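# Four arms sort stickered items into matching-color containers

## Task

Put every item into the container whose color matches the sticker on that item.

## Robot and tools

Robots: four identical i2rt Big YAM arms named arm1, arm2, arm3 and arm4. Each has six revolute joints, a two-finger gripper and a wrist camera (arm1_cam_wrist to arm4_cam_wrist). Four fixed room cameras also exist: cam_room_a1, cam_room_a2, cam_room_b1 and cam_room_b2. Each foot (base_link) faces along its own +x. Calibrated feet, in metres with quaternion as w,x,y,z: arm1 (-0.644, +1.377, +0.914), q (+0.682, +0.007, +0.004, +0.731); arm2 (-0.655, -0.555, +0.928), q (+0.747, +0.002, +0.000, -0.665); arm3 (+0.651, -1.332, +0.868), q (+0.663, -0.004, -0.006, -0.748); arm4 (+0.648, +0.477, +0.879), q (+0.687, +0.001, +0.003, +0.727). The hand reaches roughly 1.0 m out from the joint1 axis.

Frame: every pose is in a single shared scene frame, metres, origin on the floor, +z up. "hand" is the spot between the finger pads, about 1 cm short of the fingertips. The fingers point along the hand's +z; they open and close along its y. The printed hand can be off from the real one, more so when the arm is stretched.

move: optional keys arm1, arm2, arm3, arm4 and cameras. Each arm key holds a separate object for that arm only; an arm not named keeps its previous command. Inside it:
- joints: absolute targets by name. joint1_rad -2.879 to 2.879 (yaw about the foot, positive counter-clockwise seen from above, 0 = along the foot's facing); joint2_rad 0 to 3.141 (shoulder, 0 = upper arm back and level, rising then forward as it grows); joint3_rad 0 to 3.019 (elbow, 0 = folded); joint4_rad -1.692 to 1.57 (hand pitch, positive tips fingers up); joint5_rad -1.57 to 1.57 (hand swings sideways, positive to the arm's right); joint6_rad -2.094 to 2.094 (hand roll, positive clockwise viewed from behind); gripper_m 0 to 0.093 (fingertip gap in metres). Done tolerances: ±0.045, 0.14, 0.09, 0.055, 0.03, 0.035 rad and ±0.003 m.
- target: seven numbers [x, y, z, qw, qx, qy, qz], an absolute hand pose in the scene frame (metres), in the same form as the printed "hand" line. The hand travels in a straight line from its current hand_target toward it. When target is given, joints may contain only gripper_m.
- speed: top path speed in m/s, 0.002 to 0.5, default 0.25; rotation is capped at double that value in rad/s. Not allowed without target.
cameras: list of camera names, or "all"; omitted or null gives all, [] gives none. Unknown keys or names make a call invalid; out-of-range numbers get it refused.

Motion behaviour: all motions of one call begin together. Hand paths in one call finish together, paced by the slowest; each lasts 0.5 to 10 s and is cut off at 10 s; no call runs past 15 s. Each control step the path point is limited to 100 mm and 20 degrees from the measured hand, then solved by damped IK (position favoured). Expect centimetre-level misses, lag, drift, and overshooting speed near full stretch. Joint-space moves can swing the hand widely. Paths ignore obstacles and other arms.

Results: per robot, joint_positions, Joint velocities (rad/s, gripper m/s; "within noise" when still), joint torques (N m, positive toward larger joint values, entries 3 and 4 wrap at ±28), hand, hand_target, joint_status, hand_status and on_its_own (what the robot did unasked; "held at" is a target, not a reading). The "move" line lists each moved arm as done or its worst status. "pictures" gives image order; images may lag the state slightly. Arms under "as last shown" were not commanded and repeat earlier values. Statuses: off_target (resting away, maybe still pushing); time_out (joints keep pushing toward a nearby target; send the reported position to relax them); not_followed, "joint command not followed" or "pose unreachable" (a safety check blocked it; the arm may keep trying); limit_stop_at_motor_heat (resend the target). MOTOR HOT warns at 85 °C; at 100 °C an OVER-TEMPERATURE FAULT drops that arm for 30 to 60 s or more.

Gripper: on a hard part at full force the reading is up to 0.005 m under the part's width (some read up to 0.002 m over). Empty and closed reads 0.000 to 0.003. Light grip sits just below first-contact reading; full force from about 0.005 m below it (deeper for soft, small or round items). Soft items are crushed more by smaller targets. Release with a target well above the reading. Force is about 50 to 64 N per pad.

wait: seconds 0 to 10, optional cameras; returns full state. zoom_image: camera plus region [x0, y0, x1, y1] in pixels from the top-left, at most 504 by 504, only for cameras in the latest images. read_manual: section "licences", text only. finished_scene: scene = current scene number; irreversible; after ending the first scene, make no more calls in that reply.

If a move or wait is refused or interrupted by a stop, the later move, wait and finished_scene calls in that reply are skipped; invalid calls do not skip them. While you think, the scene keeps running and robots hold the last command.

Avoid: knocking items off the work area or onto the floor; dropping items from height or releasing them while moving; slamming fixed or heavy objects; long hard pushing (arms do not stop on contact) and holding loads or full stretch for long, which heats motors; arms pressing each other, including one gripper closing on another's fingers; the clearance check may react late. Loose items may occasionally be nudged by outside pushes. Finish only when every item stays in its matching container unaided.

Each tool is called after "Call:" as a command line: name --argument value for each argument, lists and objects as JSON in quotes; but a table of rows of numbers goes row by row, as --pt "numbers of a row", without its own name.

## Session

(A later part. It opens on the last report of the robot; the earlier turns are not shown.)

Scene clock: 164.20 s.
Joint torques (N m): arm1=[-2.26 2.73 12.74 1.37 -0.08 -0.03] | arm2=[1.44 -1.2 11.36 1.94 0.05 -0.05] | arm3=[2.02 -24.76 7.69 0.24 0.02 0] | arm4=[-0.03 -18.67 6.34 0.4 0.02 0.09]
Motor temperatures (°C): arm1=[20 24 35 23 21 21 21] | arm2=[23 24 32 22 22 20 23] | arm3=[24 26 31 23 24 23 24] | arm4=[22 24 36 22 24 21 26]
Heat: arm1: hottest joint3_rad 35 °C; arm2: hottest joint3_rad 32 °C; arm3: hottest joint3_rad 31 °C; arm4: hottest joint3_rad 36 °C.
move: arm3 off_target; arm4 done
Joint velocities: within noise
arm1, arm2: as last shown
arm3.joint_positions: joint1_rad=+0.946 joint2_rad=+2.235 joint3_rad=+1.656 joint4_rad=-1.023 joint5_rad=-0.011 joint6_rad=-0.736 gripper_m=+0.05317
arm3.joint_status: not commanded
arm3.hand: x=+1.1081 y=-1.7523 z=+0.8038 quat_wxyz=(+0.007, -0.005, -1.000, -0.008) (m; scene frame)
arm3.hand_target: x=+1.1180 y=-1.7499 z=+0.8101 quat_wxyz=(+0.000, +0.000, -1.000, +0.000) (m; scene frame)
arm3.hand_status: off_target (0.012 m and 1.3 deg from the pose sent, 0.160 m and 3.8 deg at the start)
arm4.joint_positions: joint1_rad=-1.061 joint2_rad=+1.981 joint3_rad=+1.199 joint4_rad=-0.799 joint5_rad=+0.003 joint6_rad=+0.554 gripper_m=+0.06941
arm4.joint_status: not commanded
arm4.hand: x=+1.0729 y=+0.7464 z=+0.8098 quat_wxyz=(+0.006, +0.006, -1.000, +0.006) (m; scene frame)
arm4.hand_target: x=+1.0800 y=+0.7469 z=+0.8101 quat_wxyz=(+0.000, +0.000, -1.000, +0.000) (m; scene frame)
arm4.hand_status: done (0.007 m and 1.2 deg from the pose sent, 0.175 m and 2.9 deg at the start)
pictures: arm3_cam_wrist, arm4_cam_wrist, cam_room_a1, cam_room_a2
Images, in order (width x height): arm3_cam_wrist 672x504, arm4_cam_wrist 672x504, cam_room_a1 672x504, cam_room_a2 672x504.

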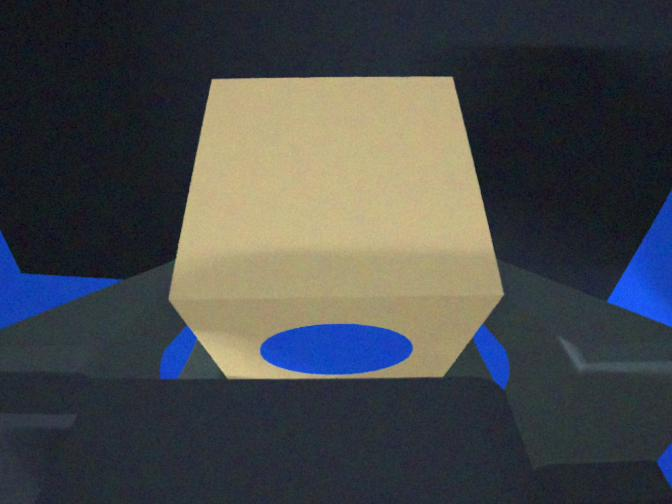

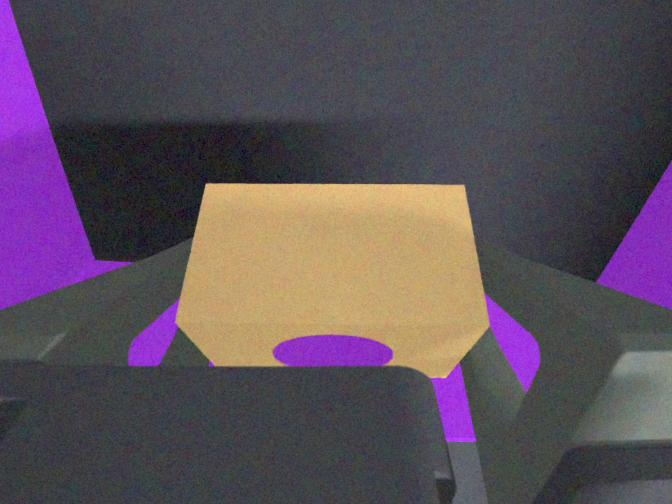

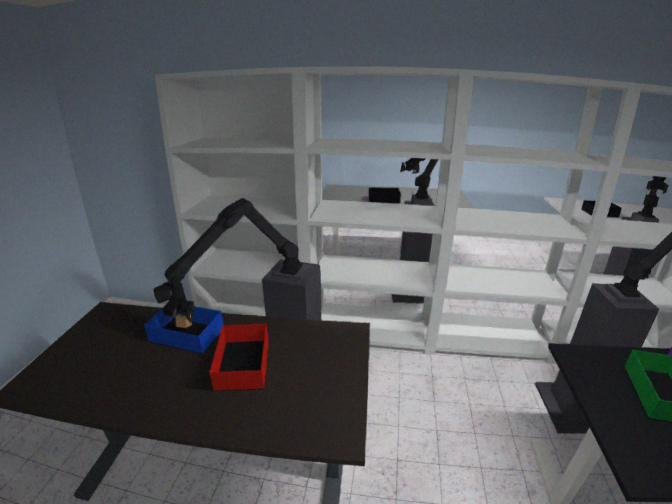

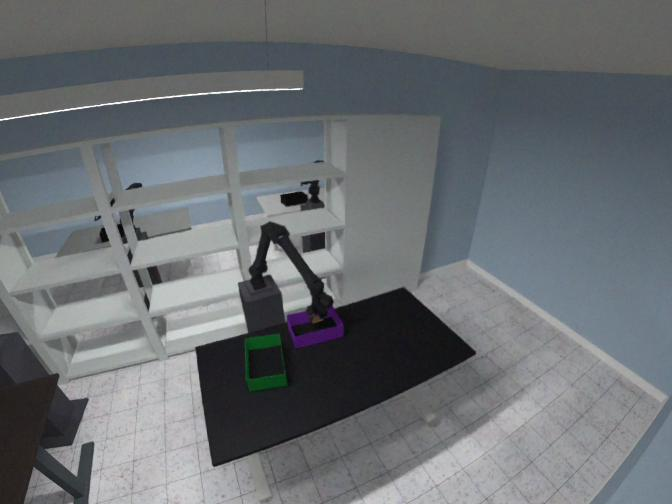

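Call:
move --arm4 '{"target":[1.08,0.747,0.765,0,0,1,0],"speed":0.12}' --arm3 '{"target":[1.116,-1.75,0.773,0,0,1,0],"speed":0.12}' --cameras '[]'

Call:
move --arm4 '{"target":[1.08,0.747,0.744,0,0,1,0],"speed":0.08}' --arm3 '{"target":[1.116,-1.75,0.752,0,0,1,0],"speed":0.08}' --cameras '[]'

Call:
move --arm4 '{"target":[1.08,0.747,0.73,0,0,1,0],"speed":0.08}' --arm3 '{"target":[1.116,-1.75,0.738,0,0,1,0],"speed":0.08}' --cameras '[]'

Scene clock: 169.87 s.
Joint torques (N m): arm1=[-2.84 2.32 12.72 1.42 -0.04 -0.08] | arm2=[1.32 -1.2 11.33 1.92 0.05 -0.05] | arm3=[2.02 -22.95 7.02 0.35 0.03 -0.01] | arm4=[0.26 -18.55 5.52 0.57 0.04 0.09]
Motor temperatures (°C): arm1=[20 24 35 23 21 21 21] | arm2=[23 24 32 22 22 20 23] | arm3=[24 26 31 23 24 23 24] | arm4=[22 25 35 22 24 21 26]
Heat: arm1: hottest joint3_rad 35 °C; arm2: hottest joint3_rad 32 °C; arm3: hottest joint3_rad 31 °C; arm4: hottest joint3_rad 35 °C.
move: arm3 done; arm4 done
Joint velocities: within noise
arm1, arm2: as last shown
arm3.joint_positions: joint1_rad=+0.946 joint2_rad=+2.269 joint3_rad=+1.645 joint4_rad=-0.955 joint5_rad=-0.011 joint6_rad=-0.736 gripper_m=+0.05317
arm3.joint_status: not commanded
arm3.hand: x=+1.1114 y=-1.7557 z=+0.7794 quat_wxyz=(-0.001, -0.005, -1.000, +0.000) (m; scene frame)
arm3.hand_target: x=+1.1159 y=-1.7499 z=+0.7730 quat_wxyz=(+0.000, +0.000, -1.000, +0.000) (m; scene frame)
arm3.hand_status: done (0.010 m and 0.5 deg from the pose sent, 0.032 m and 1.4 deg at the start)
arm4.joint_positions: joint1_rad=-1.061 joint2_rad=+2.057 joint3_rad=+1.195 joint4_rad=-0.703 joint5_rad=+0.003 joint6_rad=+0.554 gripper_m=+0.06941
arm4.joint_status: not commanded
arm4.hand: x=+1.0773 y=+0.7491 z=+0.7717 quat_wxyz=(-0.001, +0.006, -1.000, +0.001) (m; scene frame)
arm4.hand_target: x=+1.0799 y=+0.7468 z=+0.7651 quat_wxyz=(+0.000, +0.000, -1.000, +0.000) (m; scene frame)
arm4.hand_status: done (0.008 m and 0.7 deg from the pose sent, 0.045 m and 1.2 deg at the start)
pictures: none
No camera images: "cameras" was empty.

Scene clock: 170.87 s.
Joint torques (N m): arm1=[-2.49 2.49 12.75 1.44 -0.07 -0.04] | arm2=[1.32 -1.2 11.33 1.95 0.05 -0.05] | arm3=[1.9 -22.65 6.72 0.23 0.01 -0.02] | arm4=[-0.21 -18.14 5.3 0.49 0.03 0.12]
Motor temperatures (°C): arm1=[20 24 35 23 21 21 21] | arm2=[23 24 32 22 22 20 23] | arm3=[24 26 31 23 24 23 24] | arm4=[22 25 35 22 24 21 26]
Heat: arm1: hottest joint3_rad 35 °C; arm2: hottest joint3_rad 32 °C; arm3: hottest joint3_rad 31 °C; arm4: hottest joint3_rad 35 °C.
move: arm3 off_target; arm4 done
Joint velocities: within noise
arm1, arm2: as last shown
arm3.joint_positions: joint1_rad=+0.946 joint2_rad=+2.296 joint3_rad=+1.645 joint4_rad=-0.917 joint5_rad=-0.011 joint6_rad=-0.736 gripper_m=+0.05317
arm3.joint_status: not commanded
arm3.hand: x=+1.1138 y=-1.7581 z=+0.7633 quat_wxyz=(-0.005, -0.005, -1.000, +0.004) (m; scene frame)
arm3.hand_target: x=+1.1158 y=-1.7499 z=+0.7522 quat_wxyz=(+0.000, +0.000, -1.000, +0.000) (m; scene frame)
arm3.hand_status: off_target (0.014 m and 0.9 deg from the pose sent, 0.028 m and 0.5 deg at the start)
arm4.joint_positions: joint1_rad=-1.061 joint2_rad=+2.095 joint3_rad=+1.195 joint4_rad=-0.660 joint5_rad=+0.003 joint6_rad=+0.554 gripper_m=+0.06941
arm4.joint_status: not commanded
arm4.hand: x=+1.0783 y=+0.7498 z=+0.7533 quat_wxyz=(-0.003, +0.006, -1.000, +0.000) (m; scene frame)
arm4.hand_target: x=+1.0798 y=+0.7468 z=+0.7441 quat_wxyz=(+0.000, +0.000, -1.000, +0.000) (m; scene frame)
arm4.hand_status: done (0.010 m and 0.8 deg from the pose sent, 0.028 m and 0.7 deg at the start)
pictures: none
No camera images: "cameras" was empty.

Scene clock: 171.83 s.
Joint torques (N m): arm1=[-2.78 2.67 12.72 1.47 -0.01 -0.06] | arm2=[1.38 -1.26 11.33 1.98 0.05 -0.05] | arm3=[1.79 -20.72 6.52 0.83 0.01 -0.01] | arm4=[0.44 -17.38 5.37 0.62 0.13 0.09]
Motor temperatures (°C): arm1=[20 24 35 23 21 21 21] | arm2=[23 24 32 22 22 20 23] | arm3=[24 26 31 23 24 23 24] | arm4=[22 25 35 22 24 21 26]
Heat: arm1: hottest joint3_rad 35 °C; arm2: hottest joint3_rad 32 °C; arm3: hottest joint3_rad 31 °C; arm4: hottest joint3_rad 35 °C.
move: arm3 off_target; arm4 off_target
Joint velocities: within noise
arm1, arm2: as last shown
arm3.joint_positions: joint1_rad=+0.946 joint2_rad=+2.297 joint3_rad=+1.645 joint4_rad=-0.905 joint5_rad=-0.011 joint6_rad=-0.736 gripper_m=+0.05317
arm3.joint_status: not commanded
arm3.hand: x=+1.1157 y=-1.7600 z=+0.7628 quat_wxyz=(-0.009, -0.004, -1.000, +0.008) (m; scene frame)
arm3.hand_target: x=+1.1151 y=-1.7495 z=+0.7386 quat_wxyz=(+0.000, +0.000, -1.000, +0.000) (m; scene frame)
arm3.hand_status: off_target (0.027 m and 1.5 deg from the pose sent, 0.027 m and 0.9 deg at the start)
arm4.joint_positions: joint1_rad=-1.061 joint2_rad=+2.114 joint3_rad=+1.195 joint4_rad=-0.635 joint5_rad=-0.001 joint6_rad=+0.554 gripper_m=+0.06941
arm4.joint_status: not commanded
arm4.hand: x=+1.0792 y=+0.7508 z=+0.7439 quat_wxyz=(-0.004, +0.006, -1.000, -0.003) (m; scene frame)
arm4.hand_target: x=+1.0796 y=+0.7468 z=+0.7303 quat_wxyz=(+0.000, +0.000, -1.000, +0.000) (m; scene frame)
arm4.hand_status: off_target (0.014 m and 0.9 deg from the pose sent, 0.024 m and 0.8 deg at the start)
pictures: none
No camera images: "cameras" was empty.

Call:
move --arm4 '{"target":[1.08,0.744,0.714,0,0,1,0],"speed":0.08}' --arm3 '{"joints":{"gripper_m":0.066}}' --cameras '["arm3_cam_wrist","arm4_cam_wrist"]'

Scene clock: 180.83 s.
Joint torques (N m): arm1=[-2.26 1.96 12.62 1.63 -0.01 -0.02] | arm2=[1.32 -1.08 11.36 1.95 0.04 -0.04] | arm3=[1.73 -22.42 6.35 0.39 0.01 -0.02] | arm4=[-0.09 -15.27 5.04 1.21 0.23 0.03]
Motor temperatures (°C): arm1=[20 24 36 23 21 21 21] | arm2=[23 24 32 22 22 20 23] | arm3=[24 26 30 23 24 23 24] | arm4=[22 24 33 22 24 21 26]
Heat: arm1: hottest joint3_rad 36 °C; arm2: hottest joint3_rad 32 °C; arm3: hottest joint3_rad 30 °C; arm4: hottest joint3_rad 33 °C.
move: arm3 done; arm4 off_target
Joint velocities: within noise
arm1, arm2: as last shown
arm3.joint_positions: joint1_rad=+0.946 joint2_rad=+2.316 joint3_rad=+1.645 joint4_rad=-0.896 joint5_rad=-0.011 joint6_rad=-0.736 gripper_m=+0.06596
arm3.joint_status: all done
arm3.hand: x=+1.1137 y=-1.7583 z=+0.7508 quat_wxyz=(-0.005, -0.005, -1.000, +0.004) (m; scene frame)
arm3.hand_target: x=+1.1151 y=-1.7495 z=+0.7386 quat_wxyz=(+0.000, +0.000, -1.000, +0.000) (m; scene frame)
arm3.hand_status: not commanded
arm4.joint_positions: joint1_rad=-1.064 joint2_rad=+2.115 joint3_rad=+1.195 joint4_rad=-0.619 joint5_rad=-0.003 joint6_rad=+0.554 gripper_m=+0.06941
arm4.joint_status: not commanded
arm4.hand: x=+1.0828 y=+0.7522 z=+0.7438 quat_wxyz=(-0.010, +0.005, -1.000, -0.008) (m; scene frame)
arm4.hand_target: x=+1.0786 y=+0.7433 z=+0.7155 quat_wxyz=(+0.000, +0.000, -1.000, +0.000) (m; scene frame)
arm4.hand_status: off_target (0.031 m and 1.6 deg from the pose sent, 0.031 m and 0.9 deg at the start)
pictures: arm3_cam_wrist, arm4_cam_wrist
Images, in order (width x height): arm3_cam_wrist 672x504, arm4_cam_wrist 672x504.

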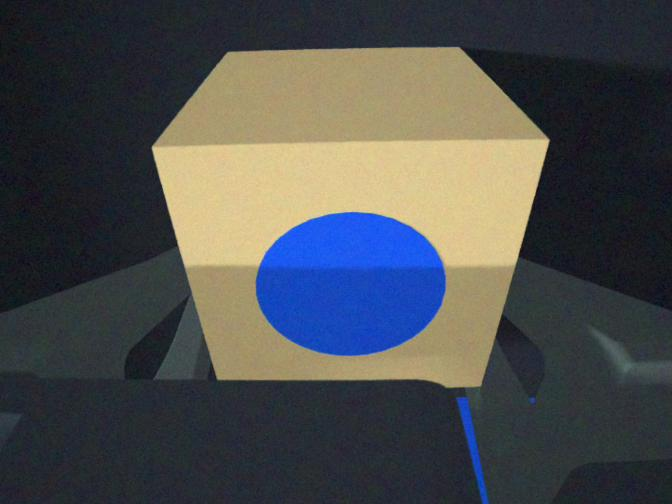

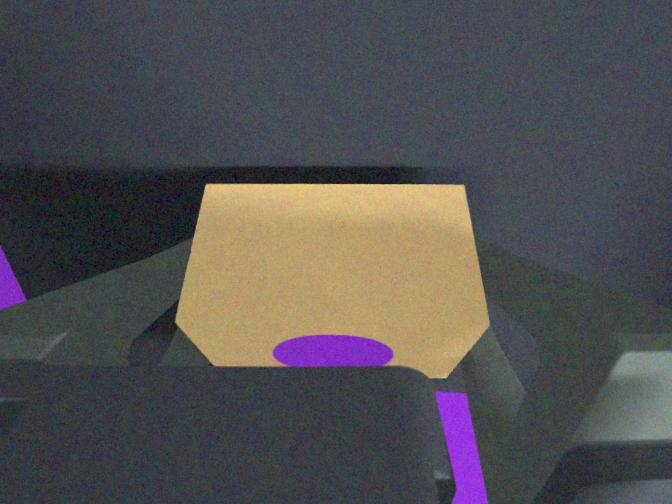

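Call:
move --arm4 '{"target":[1.08,0.748,0.736,0,0,1,0],"speed":0.1}' --arm3 '{"joints":{"gripper_m":0.085}}' --cameras '[]'

Call:
move --arm4 '{"joints":{"gripper_m":0.09}}' --arm3 '{"target":[1.114,-1.752,0.97,0,0,1,0],"speed":0.25}' --cameras '["arm3_cam_wrist","arm4_cam_wrist"]'

Call:
move --arm4 '{"target":[1.075,0.748,0.97,0,0,1,0],"speed":0.25}' --cameras '["arm3_cam_wrist","arm4_cam_wrist","cam_room_a1","cam_room_a2"]'

Scene clock: 187.47 s.
Joint torques (N m): arm1=[-2.37 2.08 12.71 1.39 -0.07 -0.06] | arm2=[1.32 -1.08 11.37 1.95 0.06 -0.05] | arm3=[1.96 -22.48 6.42 0.42 0.01 -0.02] | arm4=[0.32 -18.61 5.55 -0.34 0.2 0.12]
Motor temperatures (°C): arm1=[20 24 36 23 21 21 21] | arm2=[23 24 32 22 22 20 23] | arm3=[24 26 30 23 24 23 24] | arm4=[22 24 33 22 24 21 26]
Heat: arm1: hottest joint3_rad 36 °C; arm2: hottest joint3_rad 32 °C; arm3: hottest joint3_rad 30 °C; arm4: hottest joint3_rad 33 °C.
move: arm3 done; arm4 done
Joint velocities: within noise
arm1, arm2: as last shown
arm3.joint_positions: joint1_rad=+0.946 joint2_rad=+2.316 joint3_rad=+1.645 joint4_rad=-0.896 joint5_rad=-0.011 joint6_rad=-0.736 gripper_m=+0.08494
arm3.joint_status: all done
arm3.hand: x=+1.1137 y=-1.7584 z=+0.7508 quat_wxyz=(-0.005, -0.005, -1.000, +0.004) (m; scene frame)
arm3.hand_target: x=+1.1151 y=-1.7495 z=+0.7386 quat_wxyz=(+0.000, +0.000, -1.000, +0.000) (m; scene frame)
arm3.hand_status: not commanded
arm4.joint_positions: joint1_rad=-1.064 joint2_rad=+2.115 joint3_rad=+1.195 joint4_rad=-0.622 joint5_rad=-0.003 joint6_rad=+0.554 gripper_m=+0.06941
arm4.joint_status: not commanded
arm4.hand: x=+1.0823 y=+0.7519 z=+0.7438 quat_wxyz=(-0.009, +0.005, -1.000, -0.007) (m; scene frame)
arm4.hand_target: x=+1.0799 y=+0.7479 z=+0.7361 quat_wxyz=(+0.000, +0.000, -1.000, +0.000) (m; scene frame)
arm4.hand_status: done (0.009 m and 1.5 deg from the pose sent, 0.009 m and 1.6 deg at the start)
pictures: none
No camera images: "cameras" was empty.

Scene clock: 189.10 s.
Joint torques (N m): arm1=[-2.43 1.96 12.75 1.5 -0.07 -0.05] | arm2=[1.26 -1.08 11.33 1.96 0.05 -0.05] | arm3=[1.61 -22.83 11.81 -0.5 0.01 -0.09] | arm4=[0.03 -18.14 5.53 -0.35 0.2 0.11]
Motor temperatures (°C): arm1=[20 24 36 23 21 21 21] | arm2=[23 24 32 22 22 20 23] | arm3=[24 26 30 23 24 23 24] | arm4=[22 24 32 22 24 21 26]
Heat: arm1: hottest joint3_rad 36 °C; arm2: hottest joint3_rad 32 °C; arm3: hottest joint3_rad 30 °C; arm4: hottest joint3_rad 32 °C.
move: arm3 off_target; arm4 done
Joint velocities: within noise
arm1.joint_positions: joint1_rad=-2.250 joint2_rad=+0.522 joint3_rad=+0.504 joint4_rad=-0.306 joint5_rad=-0.014 joint6_rad=+0.009 gripper_m=+0.09293
arm1.joint_status: not commanded
arm1.hand: x=-0.3558 y=+1.1806 z=+1.2012 quat_wxyz=(-0.553, -0.243, -0.779, +0.168) (m; scene frame)
arm1.hand_target: x=-0.3570 y=+1.1770 z=+1.1999 quat_wxyz=(-0.547, -0.245, -0.782, +0.171) (m; scene frame)
arm1.hand_status: not commanded
arm2.joint_positions: joint1_rad=+1.019 joint2_rad=+0.548 joint3_rad=+0.485 joint4_rad=-0.252 joint5_rad=+0.008 joint6_rad=+0.011 gripper_m=+0.09191
arm2.joint_status: not commanded
arm2.hand: x=-0.3380 y=-0.7057 z=+1.2131 quat_wxyz=(-0.574, -0.182, -0.788, +0.125) (m; scene frame)
arm2.hand_target: x=-0.3382 y=-0.7030 z=+1.2000 quat_wxyz=(-0.560, -0.177, -0.800, +0.124) (m; scene frame)
arm2.hand_status: not commanded
arm3.joint_positions: joint1_rad=+0.946 joint2_rad=+2.052 joint3_rad=+1.771 joint4_rad=-1.333 joint5_rad=-0.011 joint6_rad=-0.736 gripper_m=+0.08494
arm3.joint_status: not commanded
arm3.hand: x=+1.1026 y=-1.7455 z=+0.9548 quat_wxyz=(+0.012, -0.005, -1.000, -0.012) (m; scene frame)
arm3.hand_target: x=+1.1135 y=-1.7515 z=+0.9701 quat_wxyz=(+0.000, +0.000, -1.000, +0.000) (m; scene frame)
arm3.hand_status: off_target (0.020 m and 2.0 deg from the pose sent, 0.219 m and 0.9 deg at the start)
arm4.joint_positions: joint1_rad=-1.064 joint2_rad=+2.115 joint3_rad=+1.195 joint4_rad=-0.623 joint5_rad=-0.003 joint6_rad=+0.554 gripper_m=+0.08992
arm4.joint_status: all done
arm4.hand: x=+1.0819 y=+0.7516 z=+0.7436 quat_wxyz=(-0.009, +0.005, -1.000, -0.007) (m; scene frame)
arm4.hand_target: x=+1.0799 y=+0.7479 z=+0.7360 quat_wxyz=(+0.000, +0.000, -1.000, +0.000) (m; scene frame)
arm4.hand_status: not commanded
pictures: arm3_cam_wrist, arm4_cam_wrist
Images, in order (width x height): arm3_cam_wrist 672x504, arm4_cam_wrist 672x504.

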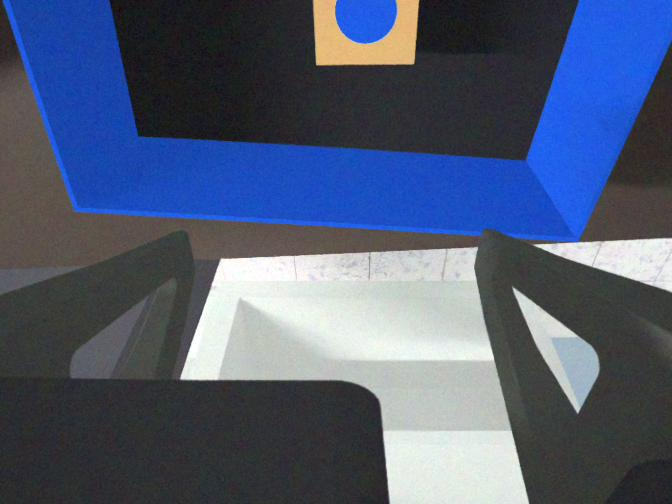

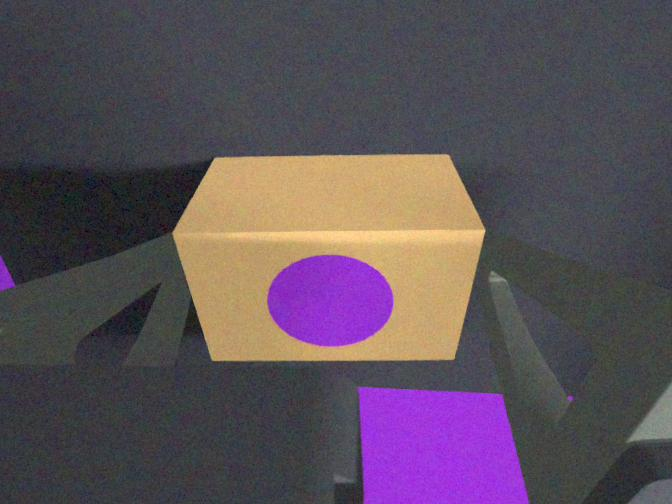

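Scene clock: 190.77 s.
Joint torques (N m): arm1=[-3.02 2.43 12.68 1.55 -0.06 -0.05] | arm2=[1.32 -1.2 11.37 1.99 0.05 -0.06] | arm3=[1.49 -22.71 11.84 -0.51 0 -0.09] | arm4=[1.08 -17.38 9.91 -0.47 0.21 0.14]
Motor temperatures (°C): arm1=[20 24 36 23 21 21 21] | arm2=[23 24 32 22 22 20 23] | arm3=[24 26 30 23 24 23 24] | arm4=[22 24 32 22 24 21 26]
Heat: arm1: hottest joint3_rad 36 °C; arm2: hottest joint3_rad 32 °C; arm3: hottest joint3_rad 30 °C; arm4: hottest joint3_rad 32 °C.
move: arm4 off_target
Joint velocities: within noise
arm1, arm2, arm3: as last shown
arm4.joint_positions: joint1_rad=-1.064 joint2_rad=+1.738 joint3_rad=+1.300 joint4_rad=-1.148 joint5_rad=-0.003 joint6_rad=+0.554 gripper_m=+0.08992
arm4.joint_status: not commanded
arm4.hand: x=+1.0657 y=+0.7415 z=+0.9590 quat_wxyz=(+0.010, +0.005, -1.000, +0.005) (m; scene frame)
arm4.hand_target: x=+1.0747 y=+0.7478 z=+0.9701 quat_wxyz=(+0.000, +0.000, -1.000, +0.000) (m; scene frame)
arm4.hand_status: off_target (0.016 m and 1.3 deg from the pose sent, 0.226 m and 1.4 deg at the start)
pictures: arm3_cam_wrist, arm4_cam_wrist, cam_room_a1, cam_room_a2
Images, in order (width x height): arm3_cam_wrist 672x504, arm4_cam_wrist 672x504, cam_room_a1 672x504, cam_room_a2 672x504.

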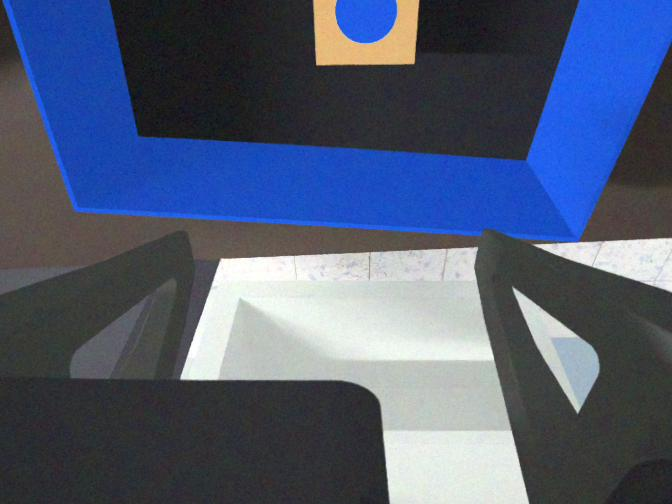

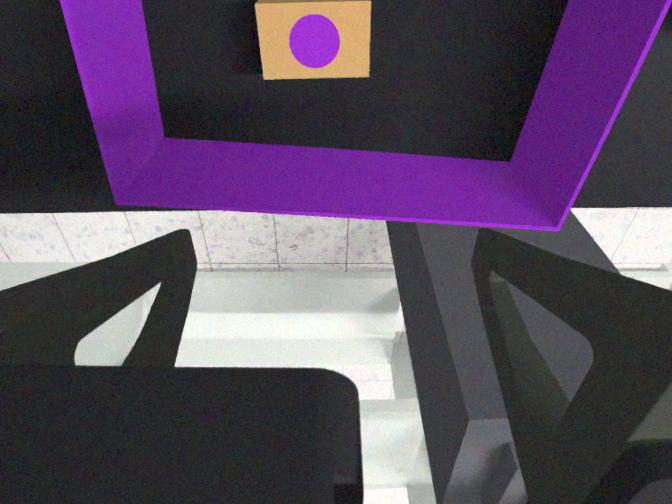

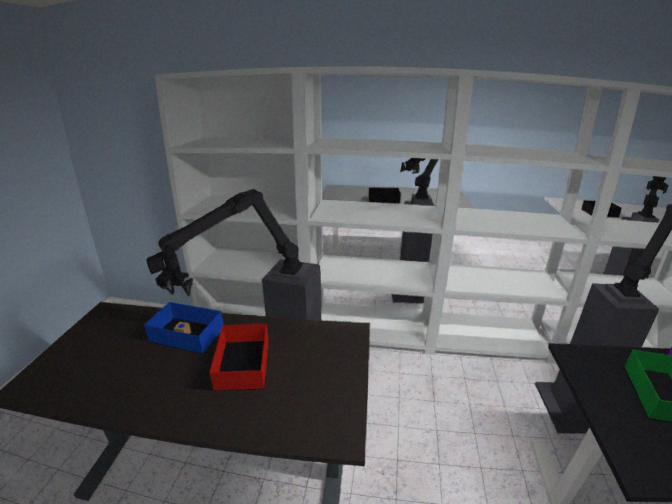

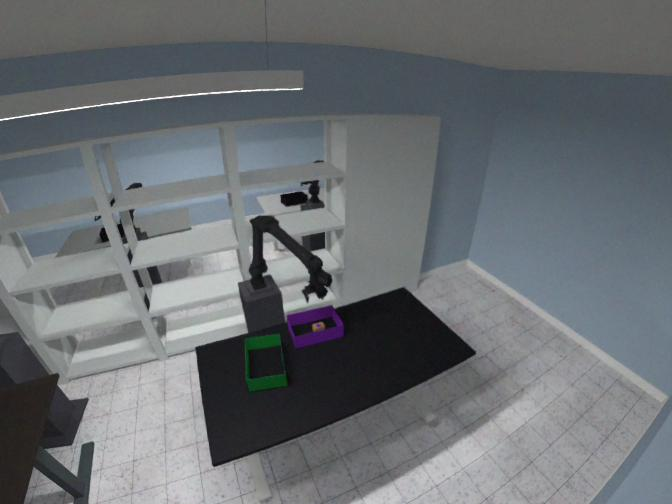

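Call:
finished_scene --scene 3

The scene is finished: the task was done.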